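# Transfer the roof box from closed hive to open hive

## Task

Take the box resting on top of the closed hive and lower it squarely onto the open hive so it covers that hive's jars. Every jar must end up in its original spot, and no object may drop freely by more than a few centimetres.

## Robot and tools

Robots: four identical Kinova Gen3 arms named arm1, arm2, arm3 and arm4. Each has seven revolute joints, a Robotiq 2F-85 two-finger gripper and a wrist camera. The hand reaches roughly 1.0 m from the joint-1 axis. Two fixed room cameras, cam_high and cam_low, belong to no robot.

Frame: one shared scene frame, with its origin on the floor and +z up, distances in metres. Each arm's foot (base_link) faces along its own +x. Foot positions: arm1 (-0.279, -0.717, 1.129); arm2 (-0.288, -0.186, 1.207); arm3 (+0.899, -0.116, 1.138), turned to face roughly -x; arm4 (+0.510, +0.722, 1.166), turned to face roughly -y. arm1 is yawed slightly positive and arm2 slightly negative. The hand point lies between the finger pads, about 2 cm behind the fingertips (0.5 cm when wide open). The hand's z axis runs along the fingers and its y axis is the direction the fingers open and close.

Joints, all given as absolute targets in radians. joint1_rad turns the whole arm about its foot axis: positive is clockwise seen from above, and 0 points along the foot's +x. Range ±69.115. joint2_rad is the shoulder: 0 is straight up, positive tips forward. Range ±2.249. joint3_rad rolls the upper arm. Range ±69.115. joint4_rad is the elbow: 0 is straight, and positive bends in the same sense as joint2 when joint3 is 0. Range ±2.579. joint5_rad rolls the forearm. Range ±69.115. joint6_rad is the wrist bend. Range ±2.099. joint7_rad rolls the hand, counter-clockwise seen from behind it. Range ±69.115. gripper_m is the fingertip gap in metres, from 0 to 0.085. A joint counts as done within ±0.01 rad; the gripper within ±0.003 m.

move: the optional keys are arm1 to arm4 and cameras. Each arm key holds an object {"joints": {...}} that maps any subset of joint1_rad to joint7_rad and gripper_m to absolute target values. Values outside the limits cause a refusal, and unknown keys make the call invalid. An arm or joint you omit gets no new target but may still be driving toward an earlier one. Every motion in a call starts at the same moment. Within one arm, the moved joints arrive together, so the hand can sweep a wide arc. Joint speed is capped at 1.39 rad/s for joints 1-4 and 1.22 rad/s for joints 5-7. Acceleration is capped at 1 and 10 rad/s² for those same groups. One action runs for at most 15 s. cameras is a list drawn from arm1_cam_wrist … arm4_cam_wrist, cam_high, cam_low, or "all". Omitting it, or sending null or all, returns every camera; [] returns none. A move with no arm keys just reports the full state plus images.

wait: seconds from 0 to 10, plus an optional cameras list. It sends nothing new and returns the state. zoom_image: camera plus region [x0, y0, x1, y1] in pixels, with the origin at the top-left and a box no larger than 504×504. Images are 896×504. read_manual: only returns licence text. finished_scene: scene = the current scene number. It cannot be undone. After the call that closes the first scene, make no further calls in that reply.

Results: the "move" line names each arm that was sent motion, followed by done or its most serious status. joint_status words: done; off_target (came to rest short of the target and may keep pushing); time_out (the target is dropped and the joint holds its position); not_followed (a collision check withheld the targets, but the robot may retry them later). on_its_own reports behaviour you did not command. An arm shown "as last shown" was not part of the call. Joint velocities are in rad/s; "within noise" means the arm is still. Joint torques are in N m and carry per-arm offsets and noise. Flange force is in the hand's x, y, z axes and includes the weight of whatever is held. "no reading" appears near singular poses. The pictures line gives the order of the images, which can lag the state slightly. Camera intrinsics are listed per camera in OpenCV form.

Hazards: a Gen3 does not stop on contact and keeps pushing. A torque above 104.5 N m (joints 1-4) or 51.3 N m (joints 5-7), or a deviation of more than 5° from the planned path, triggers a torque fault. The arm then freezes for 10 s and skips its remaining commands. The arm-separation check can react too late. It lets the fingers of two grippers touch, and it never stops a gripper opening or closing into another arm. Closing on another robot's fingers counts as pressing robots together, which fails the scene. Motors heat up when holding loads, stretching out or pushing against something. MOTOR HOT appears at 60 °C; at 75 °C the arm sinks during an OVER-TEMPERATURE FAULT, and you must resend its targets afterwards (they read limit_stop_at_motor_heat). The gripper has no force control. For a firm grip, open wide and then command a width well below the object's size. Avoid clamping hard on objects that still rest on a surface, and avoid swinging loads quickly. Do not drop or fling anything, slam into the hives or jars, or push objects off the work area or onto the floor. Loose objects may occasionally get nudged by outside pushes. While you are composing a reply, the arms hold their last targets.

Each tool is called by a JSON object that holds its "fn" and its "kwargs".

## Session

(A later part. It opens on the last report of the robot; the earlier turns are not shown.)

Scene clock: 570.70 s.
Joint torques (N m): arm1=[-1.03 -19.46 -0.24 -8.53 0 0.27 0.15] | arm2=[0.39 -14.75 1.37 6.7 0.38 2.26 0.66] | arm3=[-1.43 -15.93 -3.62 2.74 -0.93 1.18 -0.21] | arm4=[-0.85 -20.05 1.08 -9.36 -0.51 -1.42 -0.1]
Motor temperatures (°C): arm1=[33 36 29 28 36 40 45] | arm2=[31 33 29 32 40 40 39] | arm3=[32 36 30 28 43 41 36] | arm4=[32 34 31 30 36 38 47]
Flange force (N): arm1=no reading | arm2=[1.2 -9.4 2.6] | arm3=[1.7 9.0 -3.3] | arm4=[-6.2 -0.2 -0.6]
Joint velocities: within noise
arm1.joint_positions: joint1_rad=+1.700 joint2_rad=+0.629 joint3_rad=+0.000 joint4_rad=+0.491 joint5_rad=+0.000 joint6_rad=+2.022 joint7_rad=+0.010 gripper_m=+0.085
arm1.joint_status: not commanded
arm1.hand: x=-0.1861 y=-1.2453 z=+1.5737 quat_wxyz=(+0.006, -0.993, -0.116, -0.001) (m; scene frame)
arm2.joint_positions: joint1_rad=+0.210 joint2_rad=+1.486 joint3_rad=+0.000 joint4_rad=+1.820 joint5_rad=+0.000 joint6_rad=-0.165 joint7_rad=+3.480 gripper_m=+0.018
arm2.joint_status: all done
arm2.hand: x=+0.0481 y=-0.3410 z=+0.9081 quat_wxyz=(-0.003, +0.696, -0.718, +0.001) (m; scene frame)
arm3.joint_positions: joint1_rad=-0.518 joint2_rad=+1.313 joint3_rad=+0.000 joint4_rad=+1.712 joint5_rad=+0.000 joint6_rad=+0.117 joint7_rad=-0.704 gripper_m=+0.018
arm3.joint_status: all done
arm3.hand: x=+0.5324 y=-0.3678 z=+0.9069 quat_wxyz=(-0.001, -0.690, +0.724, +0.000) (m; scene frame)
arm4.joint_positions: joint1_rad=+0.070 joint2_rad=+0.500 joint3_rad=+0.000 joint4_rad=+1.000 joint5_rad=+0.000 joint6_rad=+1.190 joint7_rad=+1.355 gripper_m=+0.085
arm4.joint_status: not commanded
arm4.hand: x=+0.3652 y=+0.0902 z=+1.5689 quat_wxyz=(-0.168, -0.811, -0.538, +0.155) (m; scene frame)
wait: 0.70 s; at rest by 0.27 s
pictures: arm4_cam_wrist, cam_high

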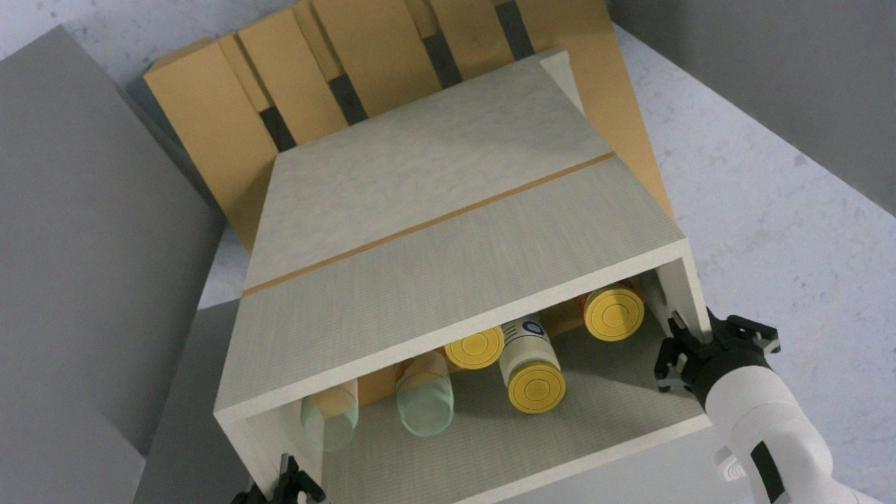

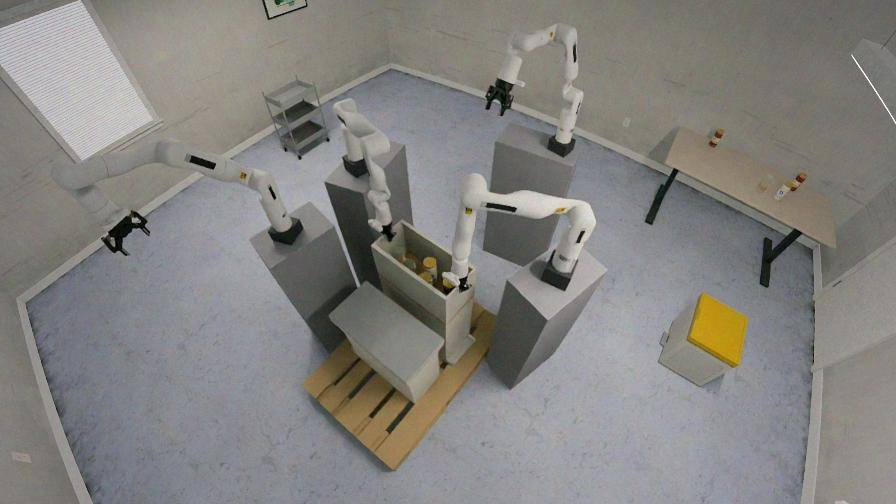

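{"fn": "move", "kwargs": {"arm2": {"joints":{"gripper_m":0.035}}, "arm3": {"joints":{"gripper_m":0.035}}, "cameras": []}}

{"fn": "wait", "kwargs": {"seconds": 1, "cameras": ["arm2_cam_wrist","arm3_cam_wrist","arm4_cam_wrist"]}}

Scene clock: 585.17 s.
Joint torques (N m): arm1=[-1.09 -19.5 -0.19 -8.5 0.02 0.23 0.2] | arm2=[-0.12 -17.46 -0.27 0.92 -0.04 0.18 0.04] | arm3=[0.37 -19.96 0.6 -0.08 -0.11 -0.29 0.22] | arm4=[-0.94 -19.94 1.17 -9.36 -0.51 -1.47 -0.13]
Motor temperatures (°C): arm1=[33 36 29 28 36 40 45] | arm2=[31 33 29 32 40 40 39] | arm3=[32 36 30 28 43 41 36] | arm4=[32 34 31 30 36 38 47]
Flange force (N): arm1=no reading | arm2=[-0.3 1.6 -3.8] | arm3=[3.3 2.6 0.7] | arm4=[-6.2 -0.5 -0.9]
move: arm2 done; arm3 done
Joint velocities: within noise
arm1.joint_positions: joint1_rad=+1.700 joint2_rad=+0.629 joint3_rad=+0.000 joint4_rad=+0.491 joint5_rad=+0.000 joint6_rad=+2.022 joint7_rad=+0.010 gripper_m=+0.085
arm1.joint_status: not commanded
arm1.hand: x=-0.1861 y=-1.2453 z=+1.5737 quat_wxyz=(+0.006, -0.993, -0.116, -0.001) (m; scene frame)
arm2.joint_positions: joint1_rad=+0.210 joint2_rad=+1.486 joint3_rad=+0.000 joint4_rad=+1.821 joint5_rad=+0.000 joint6_rad=-0.165 joint7_rad=+3.480 gripper_m=+0.035
arm2.joint_status: all done
arm2.hand: x=+0.0481 y=-0.3410 z=+0.9081 quat_wxyz=(-0.003, +0.696, -0.718, +0.001) (m; scene frame)
arm3.joint_positions: joint1_rad=-0.518 joint2_rad=+1.313 joint3_rad=+0.000 joint4_rad=+1.712 joint5_rad=+0.000 joint6_rad=+0.117 joint7_rad=-0.704 gripper_m=+0.035
arm3.joint_status: all done
arm3.hand: x=+0.5324 y=-0.3678 z=+0.9069 quat_wxyz=(-0.001, -0.690, +0.724, +0.000) (m; scene frame)
arm4: as last shown
pictures: none
No camera images: "cameras" was empty.

Scene clock: 586.17 s.
Joint torques (N m): arm1=[-1.05 -19.48 -0.21 -8.56 0.03 0.27 0.13] | arm2=[-0.15 -17.49 -0.3 0.91 -0.04 0.15 0.06] | arm3=[0.3 -19.91 0.44 -0.09 -0.16 -0.31 0.21] | arm4=[-0.82 -19.96 1.2 -9.35 -0.46 -1.47 -0.1]
Motor temperatures (°C): arm1=[33 36 29 28 36 40 45] | arm2=[31 33 29 32 40 40 39] | arm3=[32 36 30 28 43 41 36] | arm4=[32 34 31 30 36 38 47]
Flange force (N): arm1=no reading | arm2=[-0.2 1.6 -3.7] | arm3=[3.1 2.7 0.6] | arm4=[-6.2 -0.2 -0.8]
Joint velocities: within noise
arm1.joint_positions: joint1_rad=+1.700 joint2_rad=+0.629 joint3_rad=+0.000 joint4_rad=+0.491 joint5_rad=+0.000 joint6_rad=+2.022 joint7_rad=+0.010 gripper_m=+0.085
arm1.joint_status: not commanded
arm1.hand: x=-0.1861 y=-1.2453 z=+1.5737 quat_wxyz=(+0.006, -0.993, -0.116, -0.001) (m; scene frame)
arm2.joint_positions: joint1_rad=+0.210 joint2_rad=+1.486 joint3_rad=+0.000 joint4_rad=+1.820 joint5_rad=+0.000 joint6_rad=-0.165 joint7_rad=+3.480 gripper_m=+0.035
arm2.joint_status: all done
arm2.hand: x=+0.0481 y=-0.3410 z=+0.9081 quat_wxyz=(-0.003, +0.696, -0.718, +0.001) (m; scene frame)
arm3.joint_positions: joint1_rad=-0.518 joint2_rad=+1.313 joint3_rad=+0.000 joint4_rad=+1.712 joint5_rad=+0.000 joint6_rad=+0.117 joint7_rad=-0.704 gripper_m=+0.035
arm3.joint_status: all done
arm3.hand: x=+0.5324 y=-0.3678 z=+0.9069 quat_wxyz=(-0.001, -0.690, +0.724, +0.000) (m; scene frame)
arm4.joint_positions: joint1_rad=+0.070 joint2_rad=+0.500 joint3_rad=+0.000 joint4_rad=+1.000 joint5_rad=+0.000 joint6_rad=+1.190 joint7_rad=+1.355 gripper_m=+0.085
arm4.joint_status: not commanded
arm4.hand: x=+0.3652 y=+0.0902 z=+1.5689 quat_wxyz=(-0.168, -0.811, -0.538, +0.155) (m; scene frame)
wait: 1.00 s; at rest by 0.27 s
pictures: arm2_cam_wrist, arm3_cam_wrist, arm4_cam_wrist

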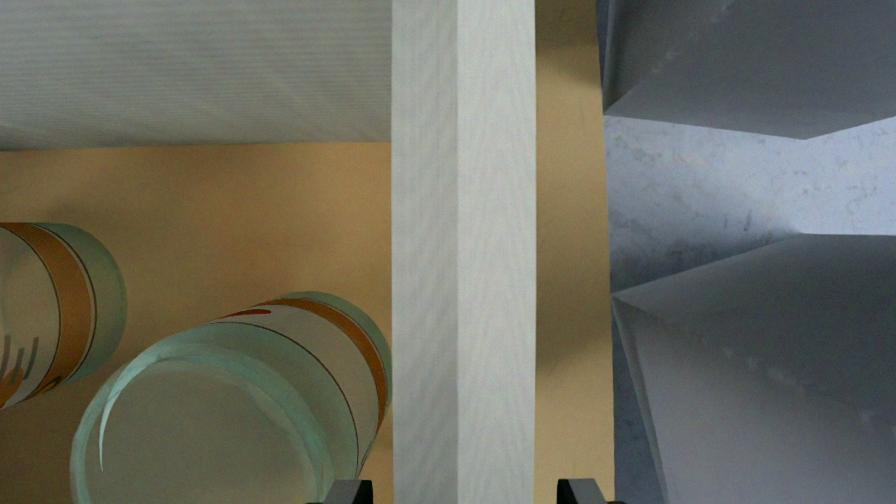

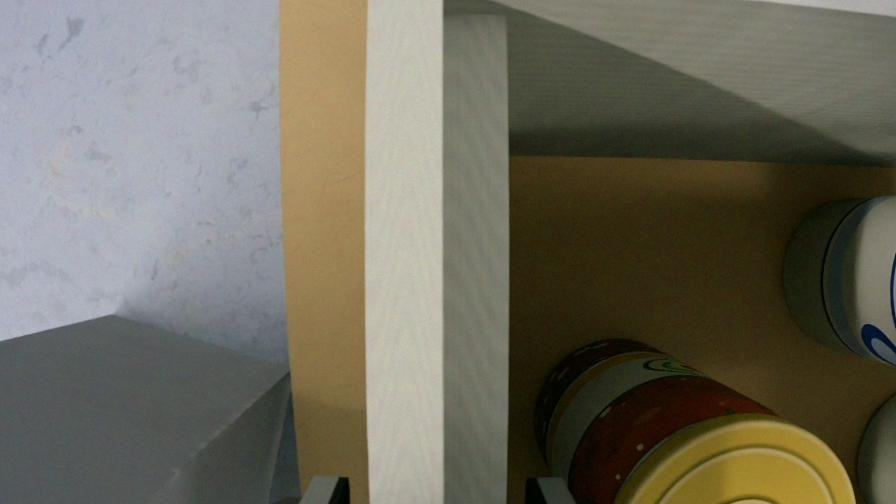

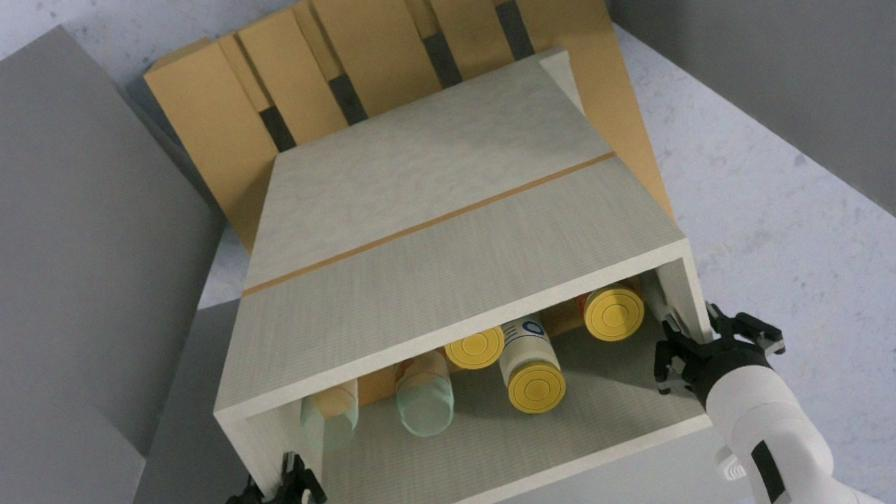

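Retract.

{"fn": "move", "kwargs": {"arm2": {"joints":{"joint2_rad":1.42074,"joint4_rad":1.87552,"joint6_rad":-0.15467}}, "arm3": {"joints":{"joint2_rad":1.24578,"joint4_rad":1.75275,"joint6_rad":0.14306}}, "cameras": []}}

{"fn": "move", "kwargs": {"arm2": {"joints":{"joint2_rad":1.30823,"joint4_rad":1.957,"joint6_rad":-0.12364}}, "arm3": {"joints":{"joint2_rad":1.13803,"joint4_rad":1.80643,"joint6_rad":0.19713}}, "cameras": []}}

{"fn": "move", "kwargs": {"arm2": {"joints":{"joint2_rad":0.90608,"joint4_rad":2.11937,"joint6_rad":0.11614}}, "arm3": {"joints":{"joint2_rad":0.78746,"joint4_rad":1.87326,"joint6_rad":0.48087}}, "cameras": ["arm2_cam_wrist","arm3_cam_wrist","arm4_cam_wrist","cam_high","cam_low"]}}

{"fn": "zoom_image", "kwargs": {"camera": "cam_high", "region": [360, 200, 490, 330]}}

Scene clock: 597.03 s.
Joint torques (N m): arm1=[-1.09 -19.43 -0.24 -8.57 0.03 0.29 0.1] | arm2=[-0.15 -17.42 -0.28 0.83 -0.05 0.18 0.07] | arm3=[0.3 -19.79 0.46 -0.25 -0.14 -0.26 0.21] | arm4=[-0.87 -20 1.22 -9.33 -0.55 -1.46 -0.1]
Motor temperatures (°C): arm1=[33 36 29 28 36 40 45] | arm2=[31 33 29 32 40 40 39] | arm3=[32 36 30 28 43 41 36] | arm4=[32 34 31 30 36 38 47]
Flange force (N): arm1=no reading | arm2=[-0.2 1.6 -3.6] | arm3=[3.2 2.8 0.5] | arm4=[-6.4 -0.2 -0.8]
move: arm2 done; arm3 done
Joint velocities: within noise
arm1.joint_positions: joint1_rad=+1.700 joint2_rad=+0.629 joint3_rad=+0.000 joint4_rad=+0.491 joint5_rad=+0.000 joint6_rad=+2.022 joint7_rad=+0.010 gripper_m=+0.085
arm1.joint_status: not commanded
arm1.hand: x=-0.1861 y=-1.2453 z=+1.5737 quat_wxyz=(+0.006, -0.993, -0.116, -0.001) (m; scene frame)
arm2.joint_positions: joint1_rad=+0.210 joint2_rad=+1.421 joint3_rad=+0.000 joint4_rad=+1.876 joint5_rad=+0.000 joint6_rad=-0.155 joint7_rad=+3.480 gripper_m=+0.035
arm2.joint_status: all done
arm2.hand: x=+0.0480 y=-0.3411 z=+0.9350 quat_wxyz=(-0.003, +0.696, -0.718, +0.001) (m; scene frame)
arm3.joint_positions: joint1_rad=-0.518 joint2_rad=+1.246 joint3_rad=+0.000 joint4_rad=+1.753 joint5_rad=+0.000 joint6_rad=+0.143 joint7_rad=-0.704 gripper_m=+0.035
arm3.joint_status: all done
arm3.hand: x=+0.5324 y=-0.3678 z=+0.9349 quat_wxyz=(-0.001, -0.690, +0.724, +0.000) (m; scene frame)
arm4: as last shown
pictures: none
No camera images: "cameras" was empty.

Scene clock: 598.03 s.
Joint torques (N m): arm1=[-1.07 -19.48 -0.2 -8.53 0.02 0.25 0.15] | arm2=[-0.16 -17.24 -0.29 0.56 -0.06 0.17 0.07] | arm3=[0.35 -19.44 0.51 -0.77 -0.15 -0.31 0.2] | arm4=[-0.78 -20.03 1.14 -9.31 -0.53 -1.47 -0.08]
Motor temperatures (°C): arm1=[33 36 29 28 36 40 45] | arm2=[31 33 29 32 40 40 39] | arm3=[32 36 30 28 43 41 36] | arm4=[32 34 31 30 36 38 47]
Flange force (N): arm1=no reading | arm2=[-0.3 1.7 -3.4] | arm3=[3.3 2.7 -0.1] | arm4=[-6.6 0.1 -0.8]
move: arm2 done; arm3 done
Joint velocities: within noise
arm1.joint_positions: joint1_rad=+1.700 joint2_rad=+0.629 joint3_rad=+0.000 joint4_rad=+0.491 joint5_rad=+0.000 joint6_rad=+2.022 joint7_rad=+0.010 gripper_m=+0.085
arm1.joint_status: not commanded
arm1.hand: x=-0.1861 y=-1.2453 z=+1.5737 quat_wxyz=(+0.006, -0.993, -0.116, -0.001) (m; scene frame)
arm2.joint_positions: joint1_rad=+0.210 joint2_rad=+1.308 joint3_rad=+0.000 joint4_rad=+1.957 joint5_rad=+0.000 joint6_rad=-0.124 joint7_rad=+3.480 gripper_m=+0.035
arm2.joint_status: all done
arm2.hand: x=+0.0477 y=-0.3411 z=+0.9799 quat_wxyz=(-0.003, +0.696, -0.718, +0.001) (m; scene frame)
arm3.joint_positions: joint1_rad=-0.518 joint2_rad=+1.138 joint3_rad=+0.000 joint4_rad=+1.806 joint5_rad=+0.000 joint6_rad=+0.197 joint7_rad=-0.704 gripper_m=+0.035
arm3.joint_status: all done
arm3.hand: x=+0.5325 y=-0.3677 z=+0.9799 quat_wxyz=(-0.001, -0.690, +0.724, +0.000) (m; scene frame)
arm4: as last shown
pictures: none
No camera images: "cameras" was empty.

Scene clock: 599.63 s.
Joint torques (N m): arm1=[-1.06 -19.46 -0.19 -8.55 0.02 0.27 0.15] | arm2=[-0.13 -15.83 -0.4 -1.63 -0.04 0.17 0.06] | arm3=[0.29 -17.85 0.36 -3.02 -0.19 -0.35 0.22] | arm4=[-0.81 -19.94 1.16 -9.33 -0.52 -1.46 -0.11]
Motor temperatures (°C): arm1=[33 36 29 28 36 40 45] | arm2=[31 33 29 32 40 40 39] | arm3=[32 36 30 28 43 41 36] | arm4=[32 34 31 30 36 38 47]
Flange force (N): arm1=no reading | arm2=[-1.0 2.5 -2.6] | arm3=[3.4 2.7 -1.5] | arm4=[-6.3 -0.1 -0.9]
move: arm2 done; arm3 done
Joint velocities: within noise
arm1.joint_positions: joint1_rad=+1.700 joint2_rad=+0.629 joint3_rad=+0.000 joint4_rad=+0.491 joint5_rad=+0.000 joint6_rad=+2.022 joint7_rad=+0.010 gripper_m=+0.085
arm1.joint_status: not commanded
arm1.hand: x=-0.1861 y=-1.2453 z=+1.5737 quat_wxyz=(+0.006, -0.993, -0.116, -0.001) (m; scene frame)
arm2.joint_positions: joint1_rad=+0.210 joint2_rad=+0.906 joint3_rad=+0.000 joint4_rad=+2.119 joint5_rad=+0.000 joint6_rad=+0.116 joint7_rad=+3.480 gripper_m=+0.035
arm2.joint_status: all done
arm2.hand: x=+0.0469 y=-0.3414 z=+1.1300 quat_wxyz=(-0.003, +0.696, -0.718, +0.001) (m; scene frame)
arm3.joint_positions: joint1_rad=-0.518 joint2_rad=+0.787 joint3_rad=+0.000 joint4_rad=+1.873 joint5_rad=+0.000 joint6_rad=+0.481 joint7_rad=-0.704 gripper_m=+0.035
arm3.joint_status: all done
arm3.hand: x=+0.5326 y=-0.3676 z=+1.1299 quat_wxyz=(-0.001, -0.690, +0.724, +0.000) (m; scene frame)
arm4: as last shown
pictures: arm2_cam_wrist, arm3_cam_wrist, arm4_cam_wrist, cam_high, cam_low

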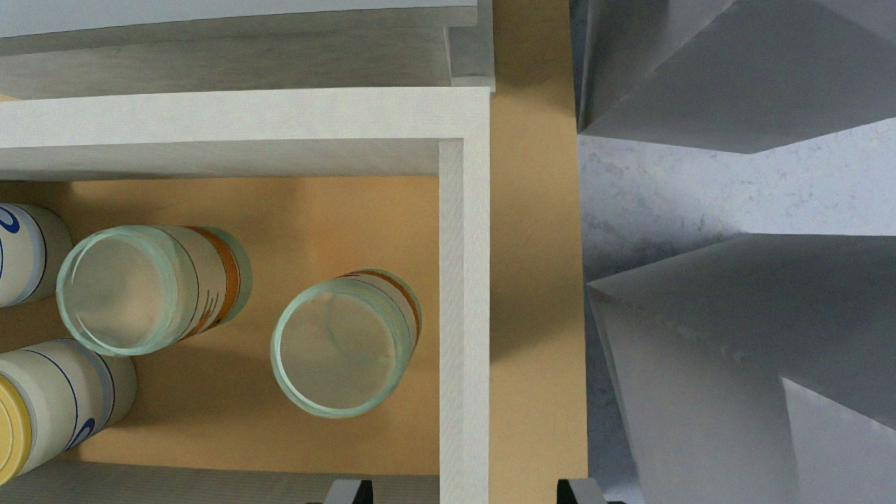

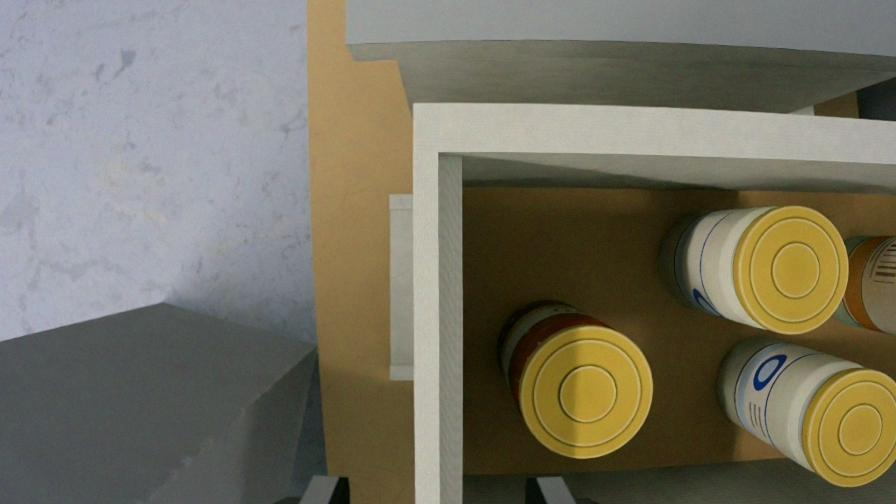

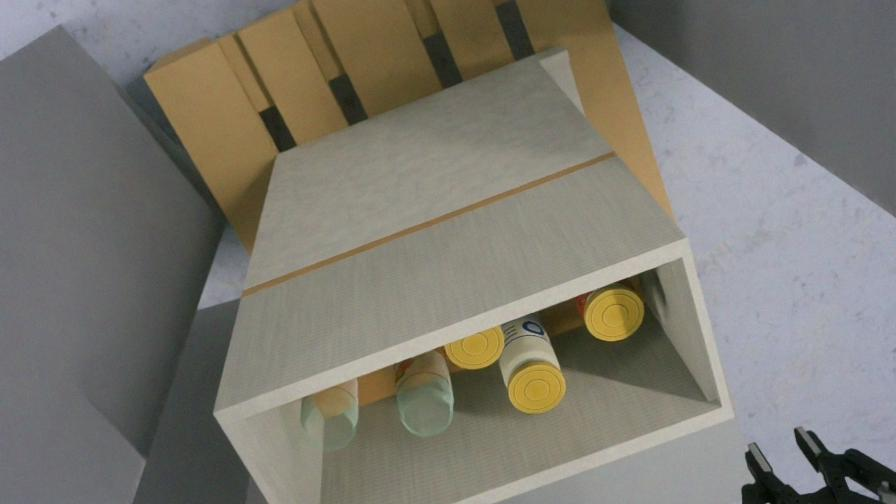

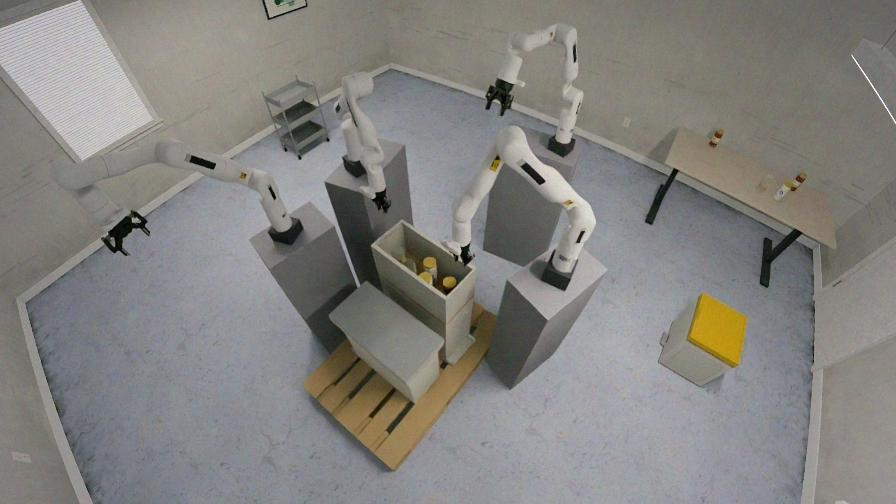

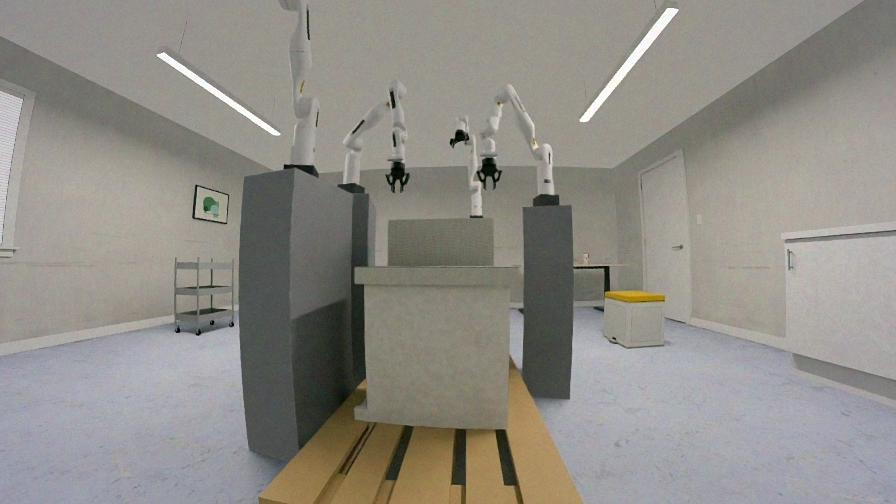

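Scaled by 3.877 from the camera's 896x504 image, which has a finer 1280x720 frame.

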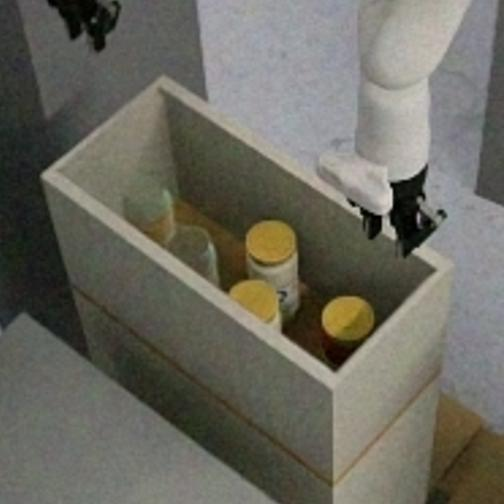

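Box flush, jars standing.

{"fn": "finished_scene", "kwargs": {"scene": 3}}

The scene is finished: the task was done.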